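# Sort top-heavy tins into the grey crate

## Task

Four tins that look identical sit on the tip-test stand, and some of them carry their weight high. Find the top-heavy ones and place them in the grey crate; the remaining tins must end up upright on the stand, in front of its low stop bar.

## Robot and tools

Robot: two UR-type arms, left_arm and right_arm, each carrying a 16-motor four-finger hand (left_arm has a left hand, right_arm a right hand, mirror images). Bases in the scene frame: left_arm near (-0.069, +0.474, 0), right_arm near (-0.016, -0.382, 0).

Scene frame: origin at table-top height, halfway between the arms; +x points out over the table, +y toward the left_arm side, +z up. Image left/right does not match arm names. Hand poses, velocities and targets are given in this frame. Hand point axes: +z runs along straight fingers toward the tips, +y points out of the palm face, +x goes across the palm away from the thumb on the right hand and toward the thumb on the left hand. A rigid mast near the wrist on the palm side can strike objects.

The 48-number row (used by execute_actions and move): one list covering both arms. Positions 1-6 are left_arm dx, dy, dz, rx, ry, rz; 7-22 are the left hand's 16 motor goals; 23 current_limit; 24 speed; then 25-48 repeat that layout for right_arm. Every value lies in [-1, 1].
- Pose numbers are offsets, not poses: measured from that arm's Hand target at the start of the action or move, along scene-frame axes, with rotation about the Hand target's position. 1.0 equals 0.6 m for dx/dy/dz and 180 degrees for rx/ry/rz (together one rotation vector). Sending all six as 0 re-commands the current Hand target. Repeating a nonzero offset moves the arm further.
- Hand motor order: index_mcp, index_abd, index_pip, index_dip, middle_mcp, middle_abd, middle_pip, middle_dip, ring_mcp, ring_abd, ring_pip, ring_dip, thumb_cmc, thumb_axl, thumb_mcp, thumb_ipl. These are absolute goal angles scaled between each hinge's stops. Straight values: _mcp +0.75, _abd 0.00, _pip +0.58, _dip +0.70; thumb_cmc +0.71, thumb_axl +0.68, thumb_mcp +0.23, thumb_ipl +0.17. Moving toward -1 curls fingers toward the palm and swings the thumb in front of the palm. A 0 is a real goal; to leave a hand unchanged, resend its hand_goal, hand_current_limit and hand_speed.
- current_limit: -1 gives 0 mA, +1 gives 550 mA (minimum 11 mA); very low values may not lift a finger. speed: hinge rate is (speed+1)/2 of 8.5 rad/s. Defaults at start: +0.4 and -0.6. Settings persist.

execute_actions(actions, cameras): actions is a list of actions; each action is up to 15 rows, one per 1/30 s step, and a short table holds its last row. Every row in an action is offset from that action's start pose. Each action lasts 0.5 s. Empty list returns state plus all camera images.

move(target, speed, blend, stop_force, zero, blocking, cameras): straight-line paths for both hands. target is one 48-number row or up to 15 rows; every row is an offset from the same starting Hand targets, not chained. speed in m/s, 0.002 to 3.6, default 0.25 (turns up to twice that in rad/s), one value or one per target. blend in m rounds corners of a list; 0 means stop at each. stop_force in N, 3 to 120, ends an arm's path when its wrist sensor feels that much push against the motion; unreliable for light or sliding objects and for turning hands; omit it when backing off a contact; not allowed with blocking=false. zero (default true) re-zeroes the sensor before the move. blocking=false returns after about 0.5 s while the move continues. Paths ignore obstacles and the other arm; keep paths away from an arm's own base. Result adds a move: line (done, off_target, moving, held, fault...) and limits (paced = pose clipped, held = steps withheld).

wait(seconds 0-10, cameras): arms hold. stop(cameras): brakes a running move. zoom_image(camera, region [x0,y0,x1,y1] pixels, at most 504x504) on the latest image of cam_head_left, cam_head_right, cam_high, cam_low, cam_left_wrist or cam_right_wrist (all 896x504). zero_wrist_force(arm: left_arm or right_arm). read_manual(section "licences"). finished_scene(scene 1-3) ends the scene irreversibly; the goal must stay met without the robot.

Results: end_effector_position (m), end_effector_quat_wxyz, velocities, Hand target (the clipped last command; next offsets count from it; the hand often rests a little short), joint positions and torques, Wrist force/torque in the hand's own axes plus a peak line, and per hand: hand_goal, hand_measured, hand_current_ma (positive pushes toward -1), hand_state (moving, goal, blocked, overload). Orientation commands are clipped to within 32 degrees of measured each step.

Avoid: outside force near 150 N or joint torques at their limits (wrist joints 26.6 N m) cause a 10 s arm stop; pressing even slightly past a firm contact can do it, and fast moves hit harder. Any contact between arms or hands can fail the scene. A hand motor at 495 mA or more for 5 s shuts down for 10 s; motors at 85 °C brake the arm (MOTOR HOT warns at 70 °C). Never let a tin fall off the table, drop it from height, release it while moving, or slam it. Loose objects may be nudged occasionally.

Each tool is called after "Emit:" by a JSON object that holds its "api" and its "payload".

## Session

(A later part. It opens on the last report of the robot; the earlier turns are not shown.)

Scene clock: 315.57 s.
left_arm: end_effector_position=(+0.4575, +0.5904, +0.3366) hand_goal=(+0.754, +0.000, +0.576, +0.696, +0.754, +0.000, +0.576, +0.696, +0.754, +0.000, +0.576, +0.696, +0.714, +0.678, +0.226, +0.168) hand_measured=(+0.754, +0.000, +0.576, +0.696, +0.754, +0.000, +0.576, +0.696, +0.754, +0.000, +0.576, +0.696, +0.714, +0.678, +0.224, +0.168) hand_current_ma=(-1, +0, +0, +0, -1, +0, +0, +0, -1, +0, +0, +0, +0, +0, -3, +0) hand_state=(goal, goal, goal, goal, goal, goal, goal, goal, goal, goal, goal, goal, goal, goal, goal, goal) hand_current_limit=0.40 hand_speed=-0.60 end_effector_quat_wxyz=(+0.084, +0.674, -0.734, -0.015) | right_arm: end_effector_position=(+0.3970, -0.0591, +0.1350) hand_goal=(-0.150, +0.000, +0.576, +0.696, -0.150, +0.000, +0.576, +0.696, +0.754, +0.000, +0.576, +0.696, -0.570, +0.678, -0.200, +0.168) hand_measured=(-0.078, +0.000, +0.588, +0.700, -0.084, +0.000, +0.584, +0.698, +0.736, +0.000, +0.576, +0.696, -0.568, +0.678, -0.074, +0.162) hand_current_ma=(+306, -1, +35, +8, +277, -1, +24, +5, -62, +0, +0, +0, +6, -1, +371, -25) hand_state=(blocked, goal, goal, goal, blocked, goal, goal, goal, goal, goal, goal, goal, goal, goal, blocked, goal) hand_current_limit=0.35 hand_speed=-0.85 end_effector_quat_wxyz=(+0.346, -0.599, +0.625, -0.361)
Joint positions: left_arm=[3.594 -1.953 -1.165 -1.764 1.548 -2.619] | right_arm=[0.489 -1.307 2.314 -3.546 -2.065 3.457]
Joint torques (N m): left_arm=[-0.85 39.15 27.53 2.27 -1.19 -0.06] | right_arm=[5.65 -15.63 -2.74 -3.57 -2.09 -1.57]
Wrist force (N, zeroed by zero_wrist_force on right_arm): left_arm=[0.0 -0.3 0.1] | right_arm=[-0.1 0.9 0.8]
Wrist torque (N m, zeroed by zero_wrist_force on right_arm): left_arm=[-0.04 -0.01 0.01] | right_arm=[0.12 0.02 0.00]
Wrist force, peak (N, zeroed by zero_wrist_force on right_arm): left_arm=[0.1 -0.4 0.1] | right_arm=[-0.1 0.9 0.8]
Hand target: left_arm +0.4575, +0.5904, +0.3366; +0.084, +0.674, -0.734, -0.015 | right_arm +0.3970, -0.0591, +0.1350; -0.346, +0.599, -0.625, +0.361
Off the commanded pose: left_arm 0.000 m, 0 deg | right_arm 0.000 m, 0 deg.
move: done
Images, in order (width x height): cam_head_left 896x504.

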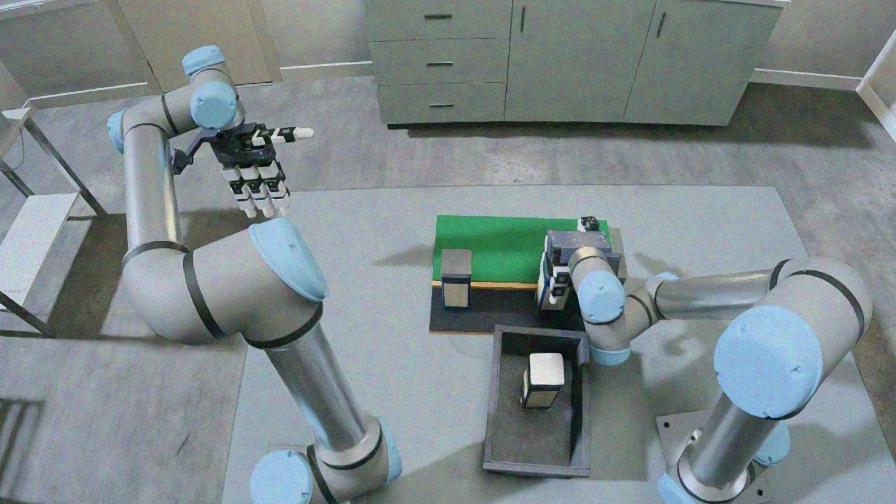

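Emit:
{"api": "move", "payload": {"target": [[0,0,0,0,0,0,0.754,0,0.576,0.696,0.754,0,0.576,0.696,0.754,0,0.576,0.696,0.714,0.678,0.226,0.168,0.4,-0.6,0,0,0.3083,0,0,0,-0.15,0,0.576,0.696,-0.15,0,0.576,0.696,0.754,0,0.576,0.696,-0.571,0.678,-0.2,0.168,0.35,-0.85],[0,0,0,0,0,0,0.754,0,0.576,0.696,0.754,0,0.576,0.696,0.754,0,0.576,0.696,0.714,0.678,0.226,0.168,0.4,-0.6,-0.54,0.1033,0.3083,0,0,0,-0.15,0,0.576,0.696,-0.15,0,0.576,0.696,0.754,0,0.576,0.696,-0.571,0.678,-0.2,0.168,0.35,-0.85],[0,0,0,0,0,0,0.754,0,0.576,0.696,0.754,0,0.576,0.696,0.754,0,0.576,0.696,0.714,0.678,0.226,0.168,0.4,-0.6,-0.54,0.1033,-0.0083,0,0,0,-0.15,0,0.576,0.696,-0.15,0,0.576,0.696,0.754,0,0.576,0.696,-0.571,0.678,-0.2,0.168,0.35,-0.85]], "speed": [0.14, 0.2, 0.12], "blend": [0.02, 0, 0], "cameras": ["cam_head_left"]}}

Emit:
{"api": "move", "payload": {"target": [0,0,0,0,0,0,0.754,0,0.576,0.696,0.754,0,0.576,0.696,0.754,0,0.576,0.696,0.714,0.678,0.226,0.168,0.4,-0.6,0,0,-0.035,0,0,0,-0.15,0,0.576,0.696,-0.15,0,0.576,0.696,0.754,0,0.576,0.696,-0.571,0.678,-0.2,0.168,0.35,-0.85], "speed": 0.015, "stop_force": 4}}

Scene clock: 336.50 s.
left_arm: end_effector_position=(+0.4575, +0.5904, +0.3366) hand_goal=(+0.754, +0.000, +0.576, +0.696, +0.754, +0.000, +0.576, +0.696, +0.754, +0.000, +0.576, +0.696, +0.714, +0.678, +0.226, +0.168) hand_measured=(+0.754, +0.000, +0.576, +0.696, +0.754, +0.000, +0.576, +0.696, +0.754, +0.000, +0.576, +0.696, +0.714, +0.678, +0.224, +0.168) hand_current_ma=(-1, +0, +0, +0, -1, +0, +0, +0, -1, +0, +0, +0, +0, +0, -3, +0) hand_state=(goal, goal, goal, goal, goal, goal, goal, goal, goal, goal, goal, goal, goal, goal, goal, goal) hand_current_limit=0.40 hand_speed=-0.60 end_effector_quat_wxyz=(+0.084, +0.674, -0.734, -0.015) | right_arm: end_effector_position=(+0.0730, +0.0029, +0.1300) hand_goal=(-0.150, +0.000, +0.576, +0.696, -0.150, +0.000, +0.576, +0.696, +0.754, +0.000, +0.576, +0.696, -0.570, +0.678, -0.200, +0.168) hand_measured=(+0.124, +0.002, +0.590, +0.700, +0.116, +0.004, +0.586, +0.698, +0.738, +0.000, +0.576, +0.696, -0.568, +0.676, -0.182, +0.148) hand_current_ma=(+371, +6, +42, +9, +371, +6, +32, +5, -52, +0, -1, +0, +2, -5, +76, -95) hand_state=(blocked, goal, goal, goal, blocked, goal, goal, goal, goal, goal, goal, goal, goal, goal, goal, blocked) hand_current_limit=0.35 hand_speed=-0.85 end_effector_quat_wxyz=(+0.346, -0.599, +0.625, -0.361)
Joint positions: left_arm=[3.594 -1.953 -1.165 -1.764 1.548 -2.619] | right_arm=[1.343 -1.589 2.429 -2.645 -2.602 4.441]
Joint torques (N m): left_arm=[-0.11 39.01 27.42 2.36 -1.24 0.03] | right_arm=[-5.79 -2.97 -2.62 -3.05 2.55 -1.8]
Wrist force (N, zeroed by zero_wrist_force on right_arm): left_arm=[0.1 -0.1 -0.1] | right_arm=[0.4 -9.3 -0.3]
Wrist torque (N m, zeroed by zero_wrist_force on right_arm): left_arm=[-0.01 -0.02 0.02] | right_arm=[-0.13 0.02 0.08]
Wrist force, peak (N, zeroed by zero_wrist_force on right_arm): left_arm=[0.0 -0.4 -0.3] | right_arm=[1.3 -79.6 -70.2]
Hand target: left_arm +0.4575, +0.5904, +0.3366; +0.084, +0.674, -0.734, -0.015 | right_arm +0.0730, +0.0029, +0.1300; -0.346, +0.599, -0.625, +0.361
Off the commanded pose: left_arm 0.000 m, 0 deg | right_arm 0.000 m, 0 deg.
move: done
Images, in order (width x height): cam_head_left 896x504.

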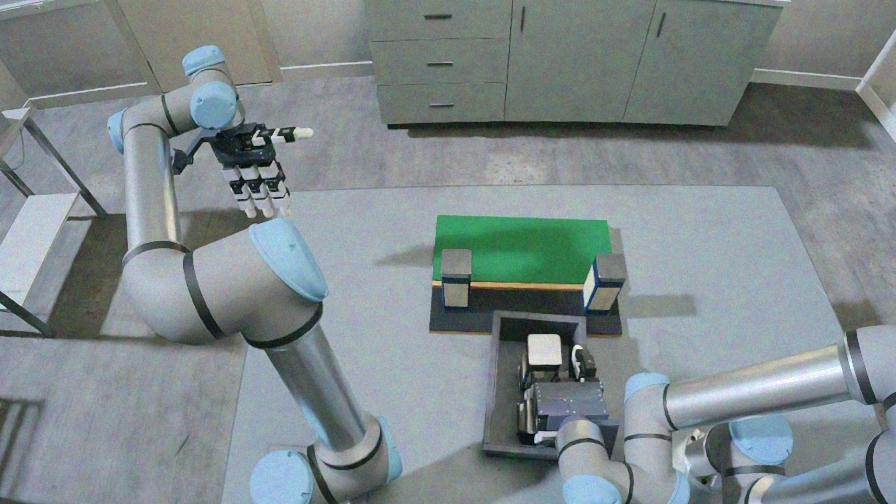

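Scene clock: 337.73 s.
left_arm: end_effector_position=(+0.4575, +0.5904, +0.3366) hand_goal=(+0.754, +0.000, +0.576, +0.696, +0.754, +0.000, +0.576, +0.696, +0.754, +0.000, +0.576, +0.696, +0.714, +0.678, +0.226, +0.168) hand_measured=(+0.754, +0.000, +0.576, +0.696, +0.754, +0.000, +0.576, +0.696, +0.754, +0.000, +0.576, +0.696, +0.714, +0.678, +0.224, +0.168) hand_current_ma=(-1, +0, +0, +0, -1, +0, +0, +0, -1, +0, +0, +0, +0, +0, -3, +0) hand_state=(goal, goal, goal, goal, goal, goal, goal, goal, goal, goal, goal, goal, goal, goal, goal, goal) hand_current_limit=0.40 hand_speed=-0.60 end_effector_quat_wxyz=(+0.084, +0.674, -0.734, -0.015) | right_arm: end_effector_position=(+0.0730, +0.0029, +0.1288) hand_goal=(-0.150, +0.000, +0.576, +0.696, -0.150, +0.000, +0.576, +0.696, +0.754, +0.000, +0.576, +0.696, -0.570, +0.678, -0.200, +0.168) hand_measured=(+0.094, +0.002, +0.590, +0.700, +0.086, +0.000, +0.588, +0.698, +0.738, +0.000, +0.576, +0.696, -0.568, +0.676, -0.170, +0.148) hand_current_ma=(+371, +4, +44, +13, +371, +1, +35, +5, -52, +0, -1, +0, +4, -7, +143, -90) hand_state=(blocked, goal, goal, goal, blocked, goal, goal, goal, goal, goal, goal, goal, goal, goal, blocked, goal) hand_current_limit=0.35 hand_speed=-0.85 end_effector_quat_wxyz=(+0.346, -0.599, +0.625, -0.361)
Joint positions: left_arm=[3.594 -1.953 -1.165 -1.764 1.548 -2.619] | right_arm=[1.343 -1.586 2.431 -2.65 -2.602 4.441]
Joint torques (N m): left_arm=[0.54 39.22 28.26 2.12 -1.25 0] | right_arm=[-2.37 -22.41 -28.14 -0.37 -1.38 -0.18]
Wrist force (N, zeroed by zero_wrist_force on right_arm): left_arm=[0.0 -0.1 -0.2] | right_arm=[-1.1 -2.5 0.1]
Wrist torque (N m, zeroed by zero_wrist_force on right_arm): left_arm=[0.00 -0.01 0.01] | right_arm=[0.00 0.19 -0.07]
Wrist force, peak (N, zeroed by zero_wrist_force on right_arm): left_arm=[0.0 -0.3 -0.3] | right_arm=[0.2 -15.6 -1.0]
Hand target: left_arm +0.4575, +0.5904, +0.3366; +0.084, +0.674, -0.734, -0.015 | right_arm +0.0730, +0.0029, +0.1288; -0.346, +0.599, -0.625, +0.361 (not the last commanded pose)
Off the commanded pose: left_arm 0.000 m, 0 deg | right_arm 0.020 m, 0 deg.
move: contact (right_arm)

Emit:
{"api": "zoom_image", "payload": {"camera": "cam_head_left", "region": [440, 240, 680, 504]}}

Emit:
{"api": "wait", "payload": {"seconds": 0, "cameras": ["cam_head_left", "cam_head_right", "cam_high", "cam_low", "cam_right_wrist"]}}

Emit:
{"api": "zoom_image", "payload": {"camera": "cam_high", "region": [380, 80, 560, 260]}}

Emit:
{"api": "zoom_image", "payload": {"camera": "cam_head_right", "region": [330, 200, 650, 504]}}

Scaled by 1.909 from the camera's 896x504 image, which has a finer 1280x720 frame.
This view is cut from an older image: the scene may have changed since it was taken.

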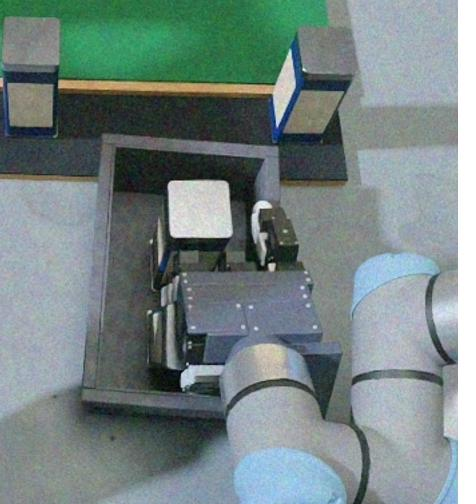

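Scene clock: 345.97 s.
left_arm: end_effector_position=(+0.4575, +0.5904, +0.3366) hand_goal=(+0.754, +0.000, +0.576, +0.696, +0.754, +0.000, +0.576, +0.696, +0.754, +0.000, +0.576, +0.696, +0.714, +0.678, +0.226, +0.168) hand_measured=(+0.754, +0.000, +0.576, +0.696, +0.754, +0.000, +0.576, +0.696, +0.754, +0.000, +0.576, +0.696, +0.714, +0.678, +0.224, +0.168) hand_current_ma=(-1, +0, +0, +0, -1, +0, +0, +0, -1, +0, +0, +0, +0, +0, -3, +0) hand_state=(goal, goal, goal, goal, goal, goal, goal, goal, goal, goal, goal, goal, goal, goal, goal, goal) hand_current_limit=0.40 hand_speed=-0.60 end_effector_quat_wxyz=(+0.084, +0.674, -0.734, -0.015) | right_arm: end_effector_position=(+0.0730, +0.0029, +0.1288) hand_goal=(-0.150, +0.000, +0.576, +0.696, -0.150, +0.000, +0.576, +0.696, +0.754, +0.000, +0.576, +0.696, -0.570, +0.678, -0.200, +0.168) hand_measured=(+0.094, +0.002, +0.590, +0.700, +0.086, +0.000, +0.588, +0.698, +0.738, +0.000, +0.576, +0.696, -0.568, +0.676, -0.170, +0.148) hand_current_ma=(+371, +4, +44, +13, +371, +1, +35, +5, -52, +0, -1, +0, +4, -7, +143, -90) hand_state=(blocked, goal, goal, goal, blocked, goal, goal, goal, goal, goal, goal, goal, goal, goal, blocked, goal) hand_current_limit=0.35 hand_speed=-0.85 end_effector_quat_wxyz=(+0.346, -0.599, +0.625, -0.361)
Joint positions: left_arm=[3.594 -1.953 -1.165 -1.764 1.548 -2.619] | right_arm=[1.343 -1.586 2.431 -2.65 -2.602 4.441]
Joint torques (N m): left_arm=[-0.45 38.98 28.3 2.27 -1.24 -0.01] | right_arm=[3.01 -22.6 -28.21 -0.49 -2.73 -0.23]
Wrist force (N, zeroed by zero_wrist_force on right_arm): left_arm=[0.2 -0.1 0.0] | right_arm=[-1.2 -1.7 0.4]
Wrist torque (N m, zeroed by zero_wrist_force on right_arm): left_arm=[-0.01 -0.03 0.02] | right_arm=[0.04 0.20 -0.07]
Wrist force, peak (N, zeroed by zero_wrist_force on right_arm): left_arm=[0.0 -0.1 -0.4] | right_arm=[-1.0 -2.6 0.2]
Hand target: left_arm +0.4575, +0.5904, +0.3366; +0.084, +0.674, -0.734, -0.015 | right_arm +0.0730, +0.0029, +0.1288; -0.346, +0.599, -0.625, +0.361 (not the last commanded pose)
Off the commanded pose: left_arm 0.000 m, 0 deg | right_arm 0.020 m, 0 deg.
camera_calibration:
cam_right_wrist: T_world_to_cam=[[-0.28135, 0.794842, -0.53765, 0.116202], [-0.310922, 0.454549, 0.834693, -0.128591], [0.907838, 0.402009, 0.119246, 0.0447401], [0, 0, 0, 1]] pos_world=[-0.0479051, -0.0518973, 0.164475]
Images, in order (width x height): cam_head_left 896x504, cam_head_right 896x504, cam_high 896x504, cam_low 896x504, cam_right_wrist 896x504.

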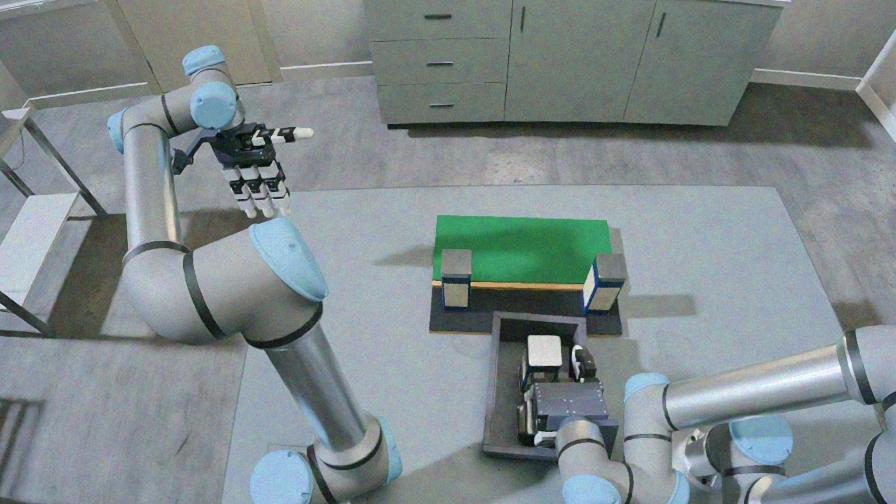

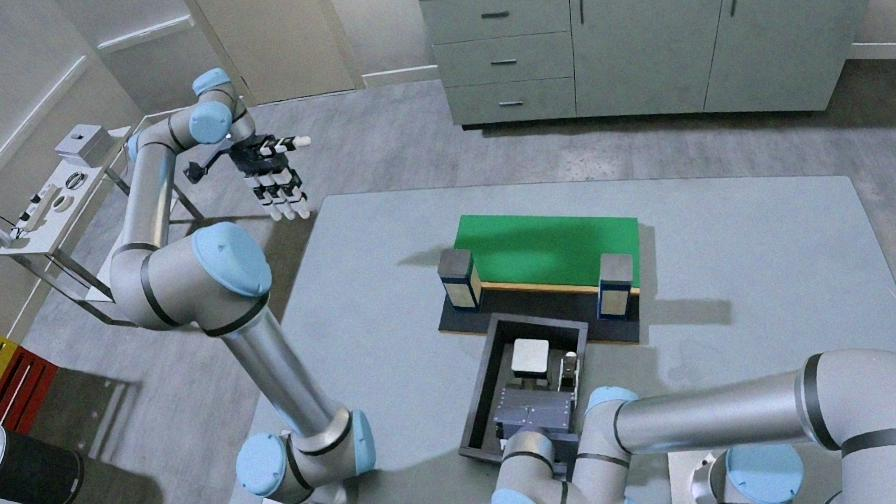

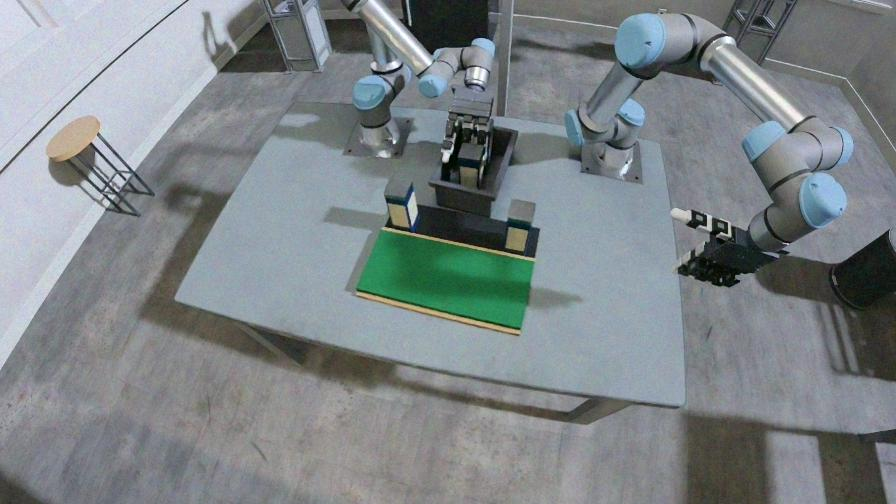

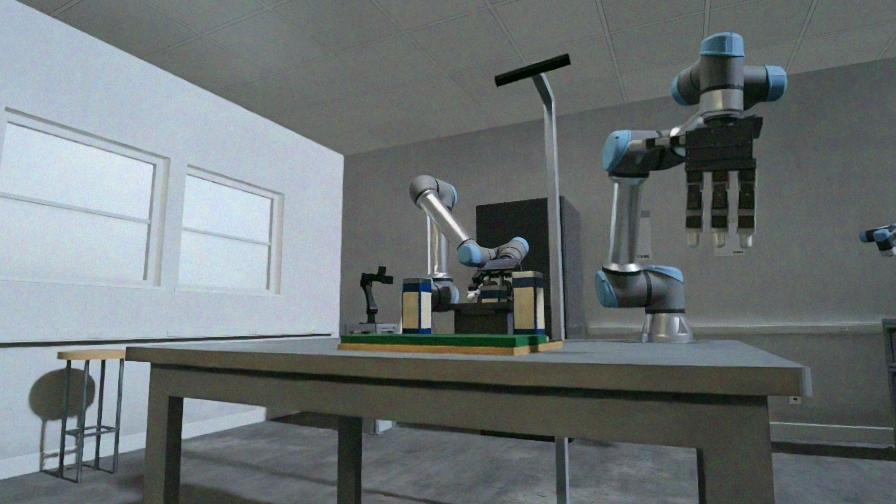

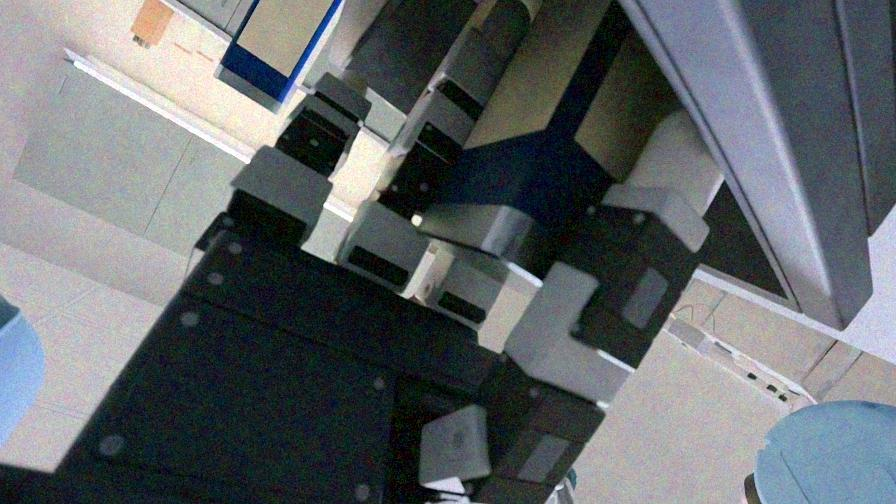

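Scaled by 2.800 from the camera's 896x504 image, which has a finer 1280x720 frame.

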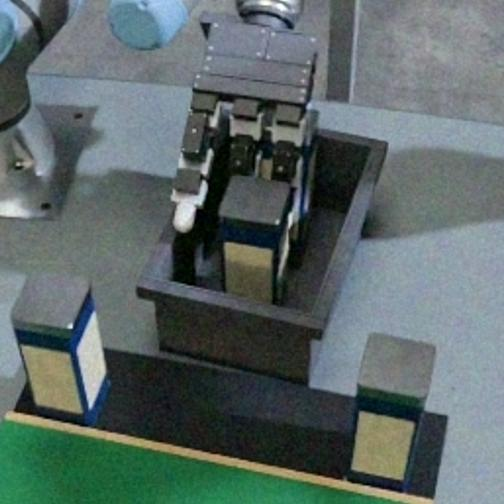

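Scaled by 1.575 from the camera's 896x504 image, which has a finer 1280x720 frame.

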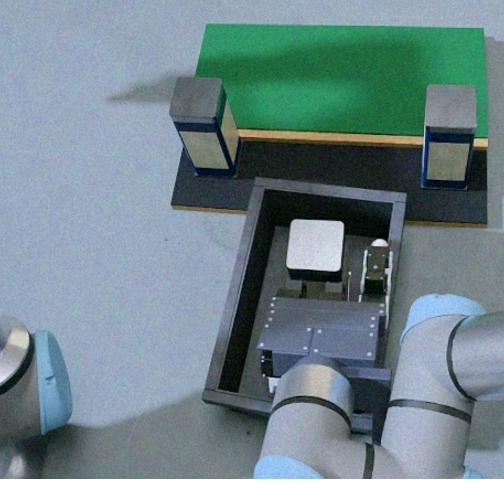

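Emit:
{"api": "zoom_image", "payload": {"camera": "cam_low", "region": [380, 220, 580, 350]}}

Emit:
{"api": "zoom_image", "payload": {"camera": "cam_head_left", "region": [480, 300, 620, 470]}}

Emit:
{"api": "zoom_image", "payload": {"camera": "cam_high", "region": [420, 80, 530, 220]}}

Scaled by 2.520 from the camera's 896x504 image, which has a finer 1280x720 frame.

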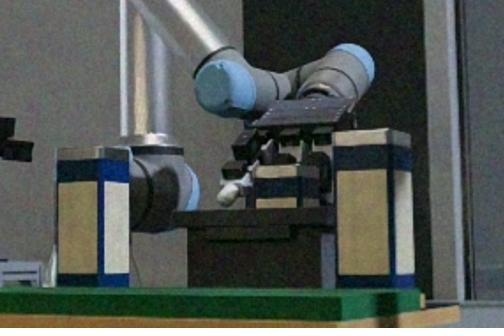

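Scaled by 2.965 from the camera's 896x504 image, which has a finer 1280x720 frame.

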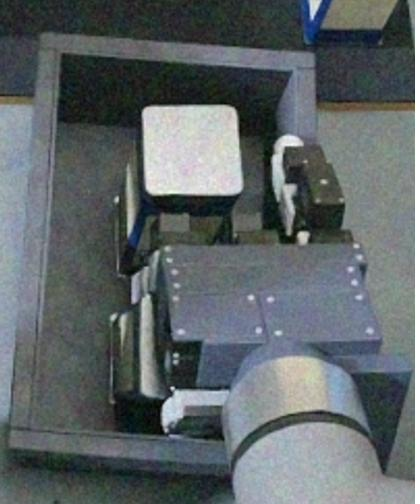

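Scaled by 3.600 from the camera's 896x504 image, which has a finer 1280x720 frame.

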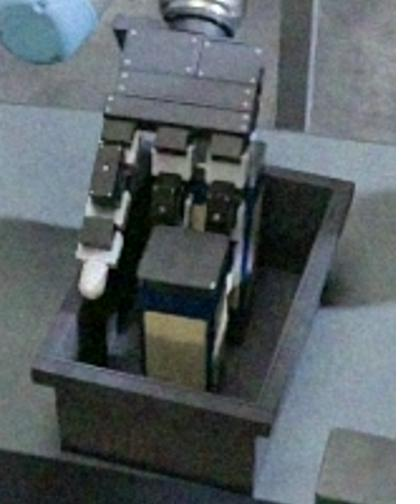

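Emit:
{"api": "move", "payload": {"target": [0,0,0,0,0,0,0.754,0,0.576,0.696,0.754,0,0.576,0.696,0.754,0,0.576,0.696,0.714,0.678,0.226,0.168,0.4,-0.6,0,0,0.04,0,0,0,-0.15,0,0.576,0.696,-0.15,0,0.576,0.696,0.754,0,0.576,0.696,-0.571,0.678,-0.2,0.168,0.35,-0.85], "speed": 0.04, "cameras": ["cam_head_left", "cam_head_right", "cam_high", "cam_right_wrist"]}}

Emit:
{"api": "zoom_image", "payload": {"camera": "cam_head_left", "region": [480, 300, 620, 470]}}

Emit:
{"api": "zoom_image", "payload": {"camera": "cam_high", "region": [420, 80, 530, 220]}}

Scene clock: 396.03 s.
left_arm: end_effector_position=(+0.4575, +0.5904, +0.3366) hand_goal=(+0.754, +0.000, +0.576, +0.696, +0.754, +0.000, +0.576, +0.696, +0.754, +0.000, +0.576, +0.696, +0.714, +0.678, +0.226, +0.168) hand_measured=(+0.754, +0.000, +0.576, +0.696, +0.754, +0.000, +0.576, +0.696, +0.754, +0.000, +0.576, +0.696, +0.714, +0.678, +0.224, +0.168) hand_current_ma=(-1, +0, +0, +0, -1, +0, +0, +0, -1, +0, +0, +0, +0, +0, -3, +0) hand_state=(goal, goal, goal, goal, goal, goal, goal, goal, goal, goal, goal, goal, goal, goal, goal, goal) hand_current_limit=0.40 hand_speed=-0.60 end_effector_quat_wxyz=(+0.084, +0.674, -0.734, -0.015) | right_arm: end_effector_position=(+0.0730, +0.0029, +0.1528) hand_goal=(-0.150, +0.000, +0.576, +0.696, -0.150, +0.000, +0.576, +0.696, +0.754, +0.000, +0.576, +0.696, -0.570, +0.678, -0.200, +0.168) hand_measured=(-0.056, +0.000, +0.580, +0.698, -0.062, -0.002, +0.578, +0.698, +0.738, +0.000, +0.576, +0.696, -0.568, +0.676, -0.100, +0.166) hand_current_ma=(+371, +0, +12, +7, +371, -3, +3, +5, -52, +0, -1, +0, +4, -8, +371, -8) hand_state=(blocked, goal, goal, goal, blocked, goal, goal, goal, goal, goal, goal, goal, goal, goal, blocked, goal) hand_current_limit=0.35 hand_speed=-0.85 end_effector_quat_wxyz=(+0.346, -0.599, +0.625, -0.361)
Joint positions: left_arm=[3.594 -1.953 -1.165 -1.764 1.548 -2.619] | right_arm=[1.343 -1.646 2.4 -2.558 -2.602 4.441]
Joint torques (N m): left_arm=[-0.08 39.24 27.94 2.27 -1.38 -0.02] | right_arm=[2.26 -23.26 -31.81 -0.73 -2.05 1.82]
Wrist force (N, zeroed by zero_wrist_force on right_arm): left_arm=[0.1 0.0 0.1] | right_arm=[-1.1 3.2 0.0]
Wrist torque (N m, zeroed by zero_wrist_force on right_arm): left_arm=[0.00 -0.02 0.02] | right_arm=[0.11 0.17 -0.18]
Wrist force, peak (N, zeroed by zero_wrist_force on right_arm): left_arm=[0.2 -0.4 -0.1] | right_arm=[-1.1 3.6 1.5]
Hand target: left_arm +0.4575, +0.5904, +0.3366; +0.084, +0.674, -0.734, -0.015 | right_arm +0.0730, +0.0029, +0.1528; -0.346, +0.599, -0.625, +0.361
Off the commanded pose: left_arm 0.000 m, 0 deg | right_arm 0.000 m, 0 deg.
move: done
camera_calibration:
cam_right_wrist: T_world_to_cam=[[-0.281408, 0.794833, -0.537633, 0.129046], [-0.310839, 0.454561, 0.834718, -0.148541], [0.907849, 0.402013, 0.119148, 0.0419094], [0, 0, 0, 1]] pos_world=[-0.0479051, -0.0518973, 0.188375]
Images, in order (width x height): cam_head_left 896x504, cam_head_right 896x504, cam_high 896x504, cam_right_wrist 896x504.

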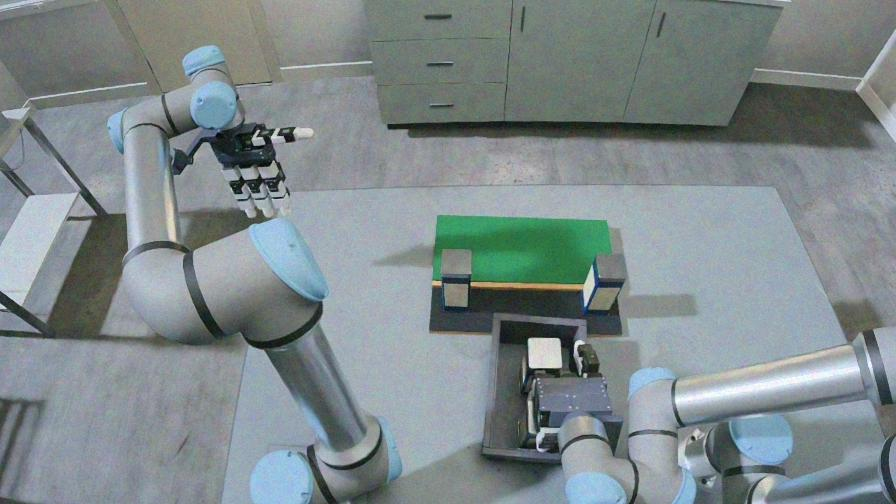

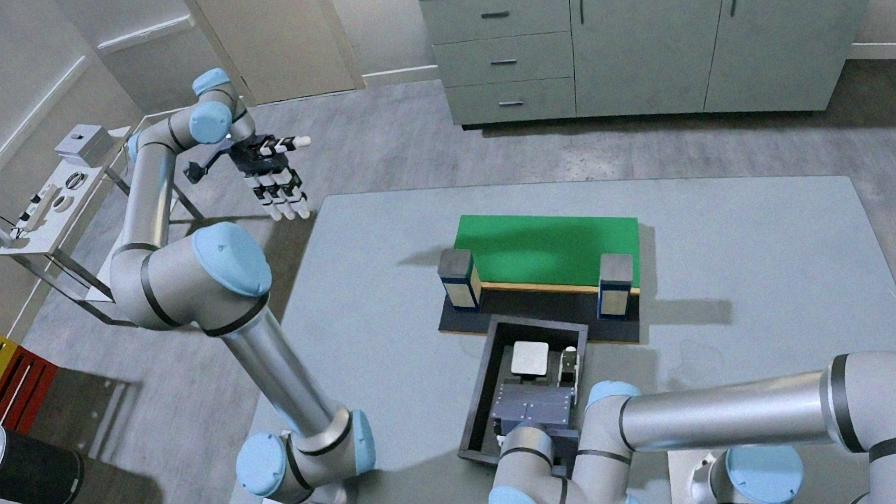

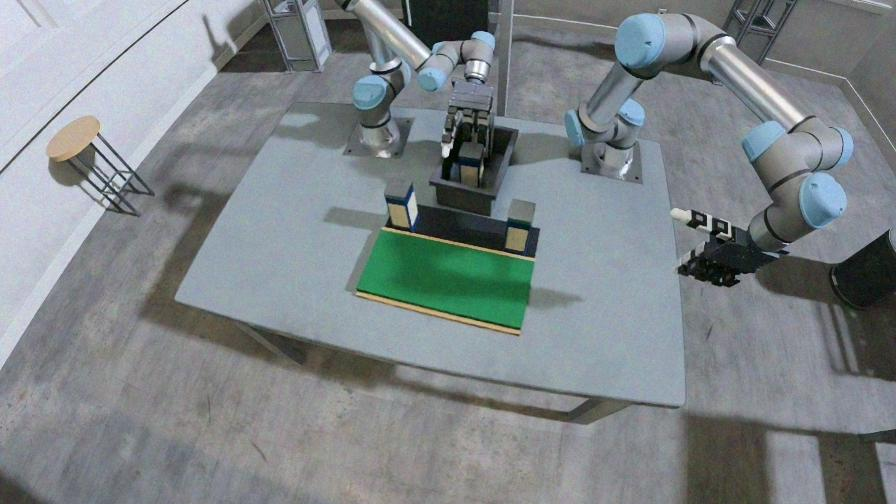

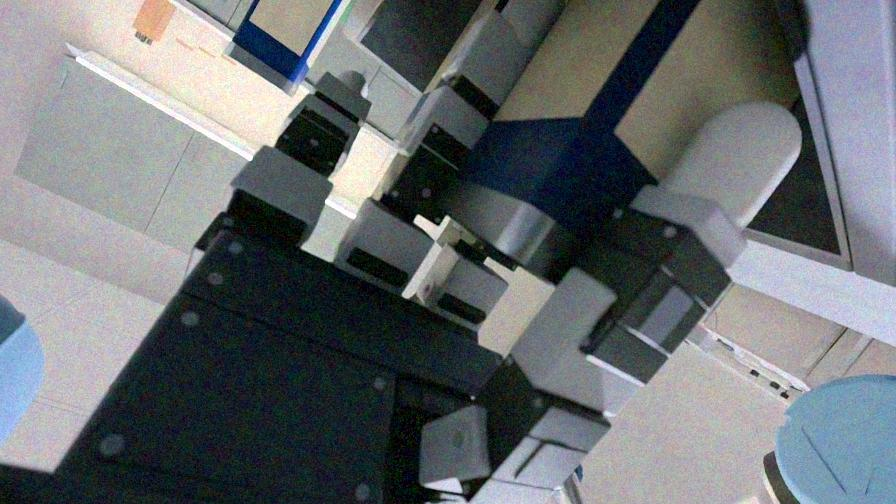

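Scaled by 2.965 from the camera's 896x504 image, which has a finer 1280x720 frame.

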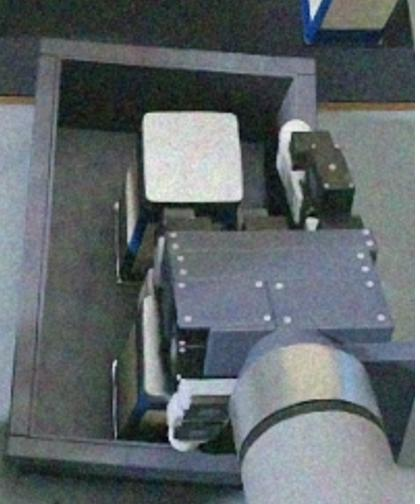

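Scaled by 3.600 from the camera's 896x504 image, which has a finer 1280x720 frame.

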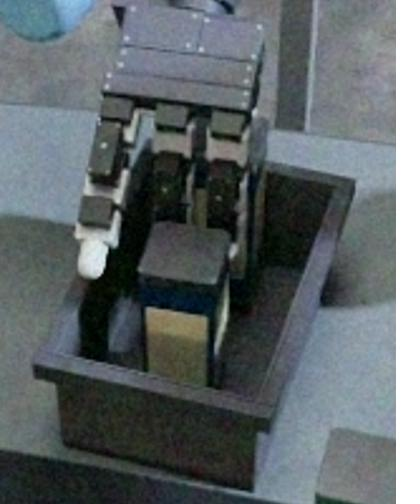

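Emit:
{"api": "move", "payload": {"target": [[0,0,0,0,0,0,0.754,0,0.576,0.696,0.754,0,0.576,0.696,0.754,0,0.576,0.696,0.714,0.678,0.226,0.168,0.4,-0.6,0.045,-0.003,0,0,0,0,-0.15,0,0.576,0.696,-0.15,0,0.576,0.696,0.754,0,0.576,0.696,-0.571,0.678,-0.2,0.168,0.35,-0.85],[0,0,0,0,0,0,0.754,0,0.576,0.696,0.754,0,0.576,0.696,0.754,0,0.576,0.696,0.714,0.678,0.226,0.168,0.4,-0.6,0.045,-0.003,-0.03,0,0,0,-0.15,0,0.576,0.696,-0.15,0,0.576,0.696,0.754,0,0.576,0.696,-0.571,0.678,-0.2,0.168,0.35,-0.85]], "speed": 0.04, "cameras": ["cam_head_left", "cam_right_wrist", "cam_low"]}}

Emit:
{"api": "zoom_image", "payload": {"camera": "cam_head_left", "region": [480, 300, 620, 470]}}

Emit:
{"api": "zoom_image", "payload": {"camera": "cam_low", "region": [380, 220, 580, 350]}}

Scene clock: 455.77 s.
left_arm: end_effector_position=(+0.4575, +0.5904, +0.3366) hand_goal=(+0.754, +0.000, +0.576, +0.696, +0.754, +0.000, +0.576, +0.696, +0.754, +0.000, +0.576, +0.696, +0.714, +0.678, +0.226, +0.168) hand_measured=(+0.754, +0.000, +0.576, +0.696, +0.754, +0.000, +0.576, +0.696, +0.754, +0.000, +0.576, +0.696, +0.714, +0.678, +0.224, +0.168) hand_current_ma=(-1, +0, +0, +0, -1, +0, +0, +0, -1, +0, +0, +0, +0, +0, -3, +0) hand_state=(goal, goal, goal, goal, goal, goal, goal, goal, goal, goal, goal, goal, goal, goal, goal, goal) hand_current_limit=0.40 hand_speed=-0.60 end_effector_quat_wxyz=(+0.084, +0.674, -0.734, -0.015) | right_arm: end_effector_position=(+0.1000, +0.0011, +0.1349) hand_goal=(-0.150, +0.000, +0.576, +0.696, -0.150, +0.000, +0.576, +0.696, +0.754, +0.000, +0.576, +0.696, -0.570, +0.678, -0.200, +0.168) hand_measured=(-0.064, +0.000, +0.580, +0.698, -0.068, -0.002, +0.578, +0.698, +0.738, +0.000, +0.576, +0.696, -0.568, +0.676, -0.096, +0.166) hand_current_ma=(+371, +0, +12, +7, +357, -3, +2, +5, -52, +0, -1, +0, +3, -8, +371, -7) hand_state=(blocked, goal, goal, goal, blocked, goal, goal, goal, goal, goal, goal, goal, goal, goal, blocked, goal) hand_current_limit=0.35 hand_speed=-0.85 end_effector_quat_wxyz=(+0.346, -0.599, +0.625, -0.361)
Joint positions: left_arm=[3.594 -1.953 -1.165 -1.764 1.548 -2.619] | right_arm=[1.266 -1.577 2.443 -2.791 -2.58 4.3]
Joint torques (N m): left_arm=[0.3 38.57 28.24 2.33 -1.32 0.01] | right_arm=[-7.67 -8.44 -5.46 -4.53 0.25 -1.38]
Wrist force (N, zeroed by zero_wrist_force on right_arm): left_arm=[-0.1 -0.3 -0.1] | right_arm=[-0.9 3.1 -0.8]
Wrist torque (N m, zeroed by zero_wrist_force on right_arm): left_arm=[-0.02 0.00 0.00] | right_arm=[0.11 0.15 -0.09]
Wrist force, peak (N, zeroed by zero_wrist_force on right_arm): left_arm=[-0.2 -0.1 -0.4] | right_arm=[-1.1 3.5 -0.8]
Hand target: left_arm +0.4575, +0.5904, +0.3366; +0.084, +0.674, -0.734, -0.015 | right_arm +0.1000, +0.0011, +0.1348; -0.346, +0.599, -0.625, +0.361
Off the commanded pose: left_arm 0.000 m, 0 deg | right_arm 0.000 m, 0 deg.
move: done
camera_calibration:
cam_right_wrist: T_world_to_cam=[[-0.281375, 0.794785, -0.537722, 0.128464], [-0.310867, 0.454645, 0.834661, -0.124374], [0.907849, 0.402013, 0.119147, 0.020254], [0, 0, 0, 1]] pos_world=[-0.0209051, -0.0536972, 0.170475]
Images, in order (width x height): cam_head_left 896x504, cam_low 896x504, cam_right_wrist 896x504.

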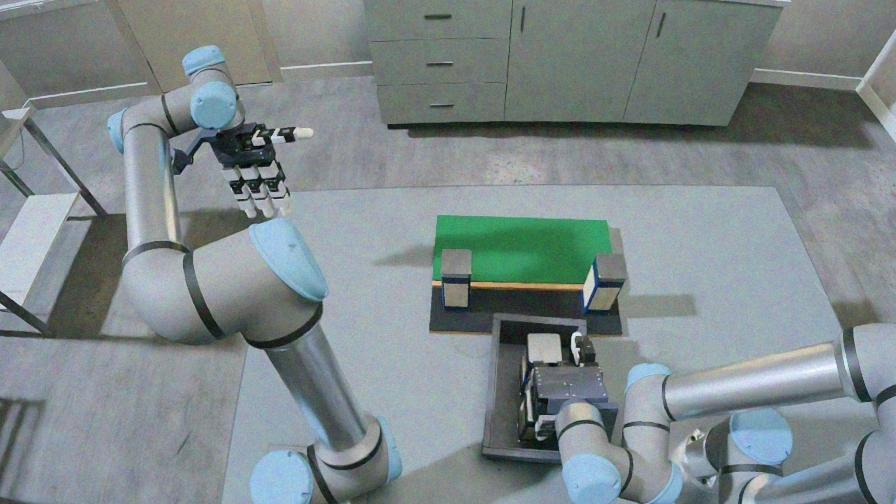

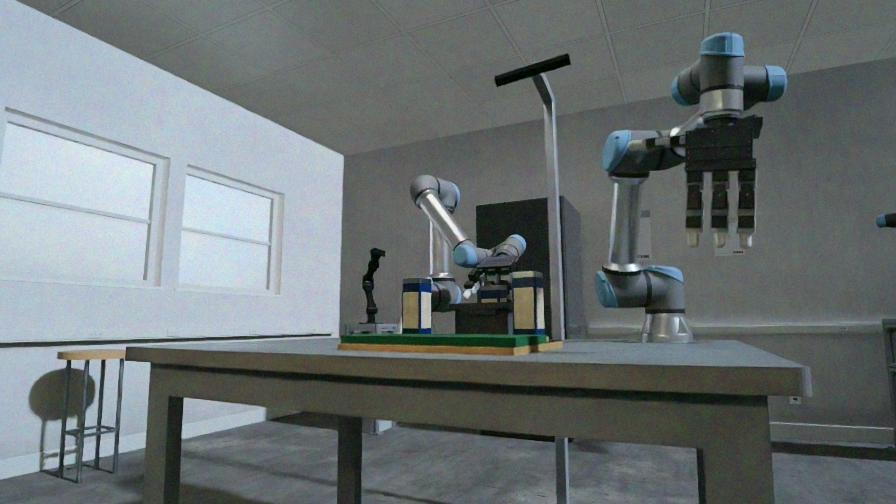

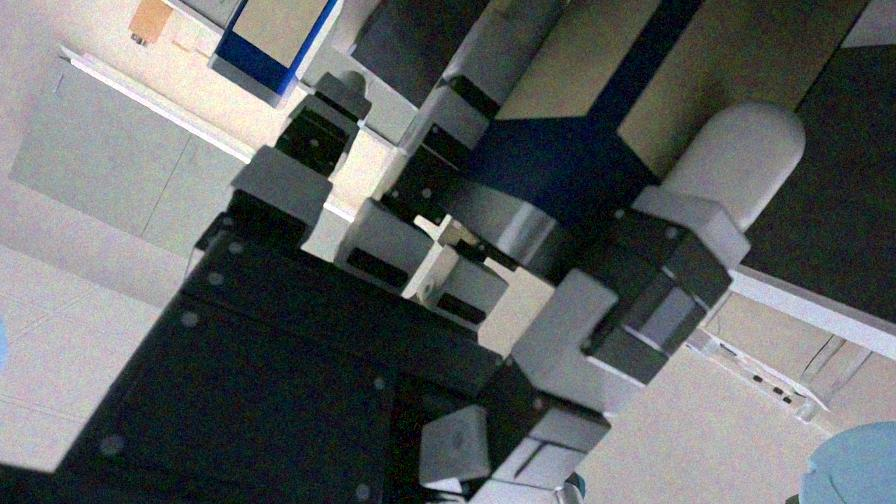

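Scaled by 2.965 from the camera's 896x504 image, which has a finer 1280x720 frame.

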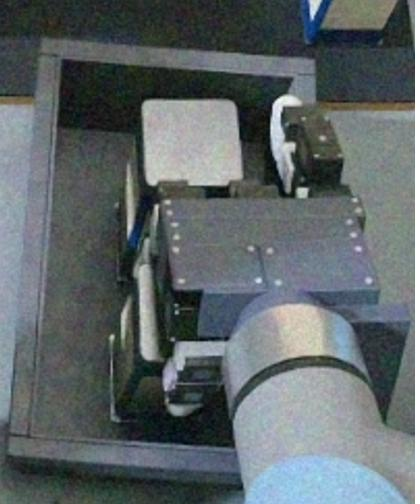

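Scaled by 2.520 from the camera's 896x504 image, which has a finer 1280x720 frame.

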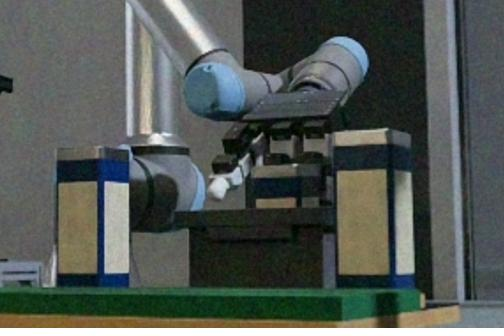

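Emit:
{"api": "move", "payload": {"target": [0,0,0,0,0,0,0.754,0,0.576,0.696,0.754,0,0.576,0.696,0.754,0,0.576,0.696,0.714,0.678,0.226,0.168,0.4,-0.6,-0.02,0,0,0,0,0,-0.15,0,0.576,0.696,-0.15,0,0.576,0.696,0.754,0,0.576,0.696,-0.571,0.678,-0.2,0.168,0.35,-0.85], "speed": 0.03, "cameras": ["cam_head_left", "cam_low"]}}

Emit:
{"api": "zoom_image", "payload": {"camera": "cam_head_left", "region": [480, 300, 620, 470]}}

Emit:
{"api": "zoom_image", "payload": {"camera": "cam_low", "region": [440, 240, 540, 340]}}

Scene clock: 474.70 s.
left_arm: end_effector_position=(+0.4575, +0.5904, +0.3366) hand_goal=(+0.754, +0.000, +0.576, +0.696, +0.754, +0.000, +0.576, +0.696, +0.754, +0.000, +0.576, +0.696, +0.714, +0.678, +0.226, +0.168) hand_measured=(+0.754, +0.000, +0.576, +0.696, +0.754, +0.000, +0.576, +0.696, +0.754, +0.000, +0.576, +0.696, +0.714, +0.678, +0.224, +0.168) hand_current_ma=(-1, +0, +0, +0, -1, +0, +0, +0, -1, +0, +0, +0, +0, +0, -3, +0) hand_state=(goal, goal, goal, goal, goal, goal, goal, goal, goal, goal, goal, goal, goal, goal, goal, goal) hand_current_limit=0.40 hand_speed=-0.60 end_effector_quat_wxyz=(+0.084, +0.674, -0.734, -0.015) | right_arm: end_effector_position=(+0.0880, +0.0011, +0.1348) hand_goal=(-0.150, +0.000, +0.576, +0.696, -0.150, +0.000, +0.576, +0.696, +0.754, +0.000, +0.576, +0.696, -0.570, +0.678, -0.200, +0.168) hand_measured=(-0.064, +0.000, +0.580, +0.698, -0.068, -0.002, +0.578, +0.698, +0.738, +0.000, +0.576, +0.696, -0.568, +0.676, -0.096, +0.166) hand_current_ma=(+371, +0, +12, +7, +356, -3, +2, +5, -52, +0, -1, +0, +3, -8, +371, -7) hand_state=(blocked, goal, goal, goal, blocked, goal, goal, goal, goal, goal, goal, goal, goal, goal, blocked, goal) hand_current_limit=0.35 hand_speed=-0.85 end_effector_quat_wxyz=(+0.346, -0.599, +0.625, -0.361)
Joint positions: left_arm=[3.594 -1.953 -1.165 -1.764 1.548 -2.619] | right_arm=[1.3 -1.59 2.438 -2.721 -2.591 4.36]
Joint torques (N m): left_arm=[-0.11 38.46 27.36 2.32 -1.52 0.05] | right_arm=[6.17 -23.3 -29.43 -1 -3.71 1.71]
Wrist force (N, zeroed by zero_wrist_force on right_arm): left_arm=[0.1 -0.1 -0.1] | right_arm=[-1.2 3.1 -0.2]
Wrist torque (N m, zeroed by zero_wrist_force on right_arm): left_arm=[-0.01 -0.02 0.01] | right_arm=[0.10 0.20 -0.23]
Wrist force, peak (N, zeroed by zero_wrist_force on right_arm): left_arm=[0.3 -0.3 -0.1] | right_arm=[-1.1 3.8 -0.7]
Hand target: left_arm +0.4575, +0.5904, +0.3366; +0.084, +0.674, -0.734, -0.015 | right_arm +0.0880, +0.0011, +0.1348; -0.346, +0.599, -0.625, +0.361
Off the commanded pose: left_arm 0.000 m, 0 deg | right_arm 0.000 m, 0 deg.
move: done
Images, in order (width x height): cam_head_left 896x504, cam_low 896x504.

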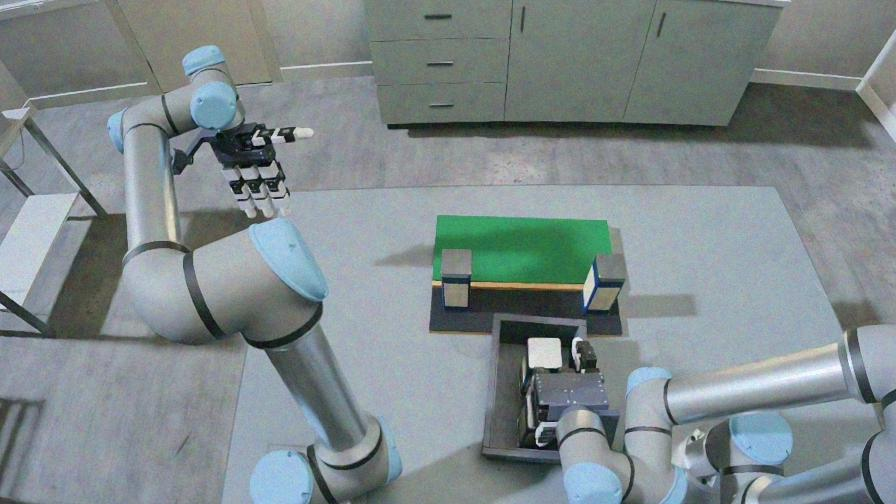

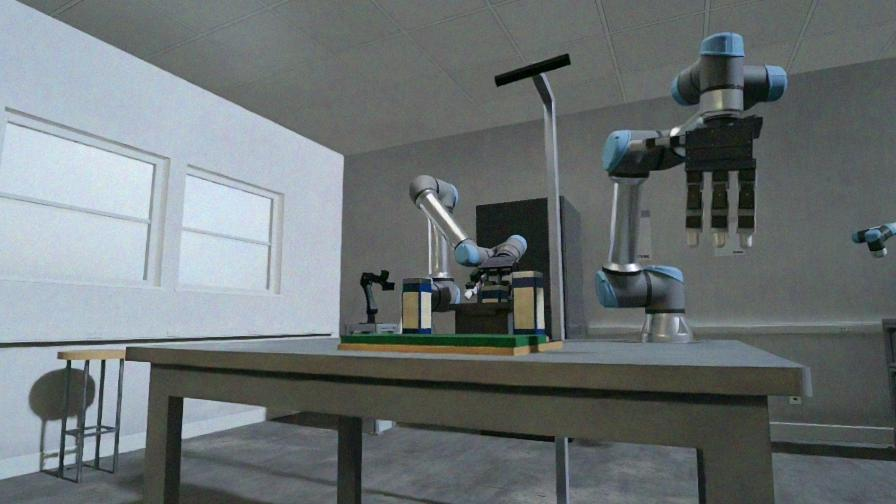

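Scaled by 2.965 from the camera's 896x504 image, which has a finer 1280x720 frame.

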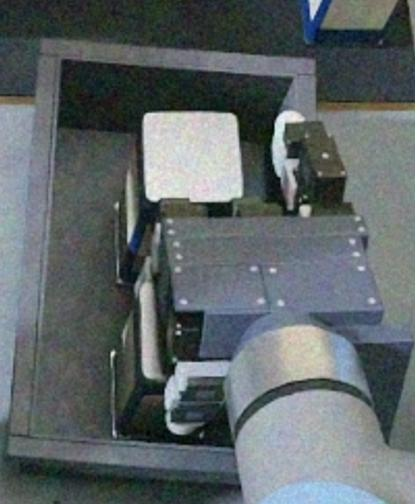

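Scaled by 5.040 from the camera's 896x504 image, which has a finer 1280x720 frame.

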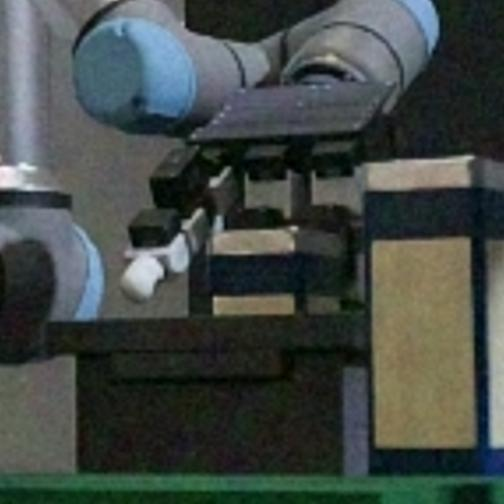

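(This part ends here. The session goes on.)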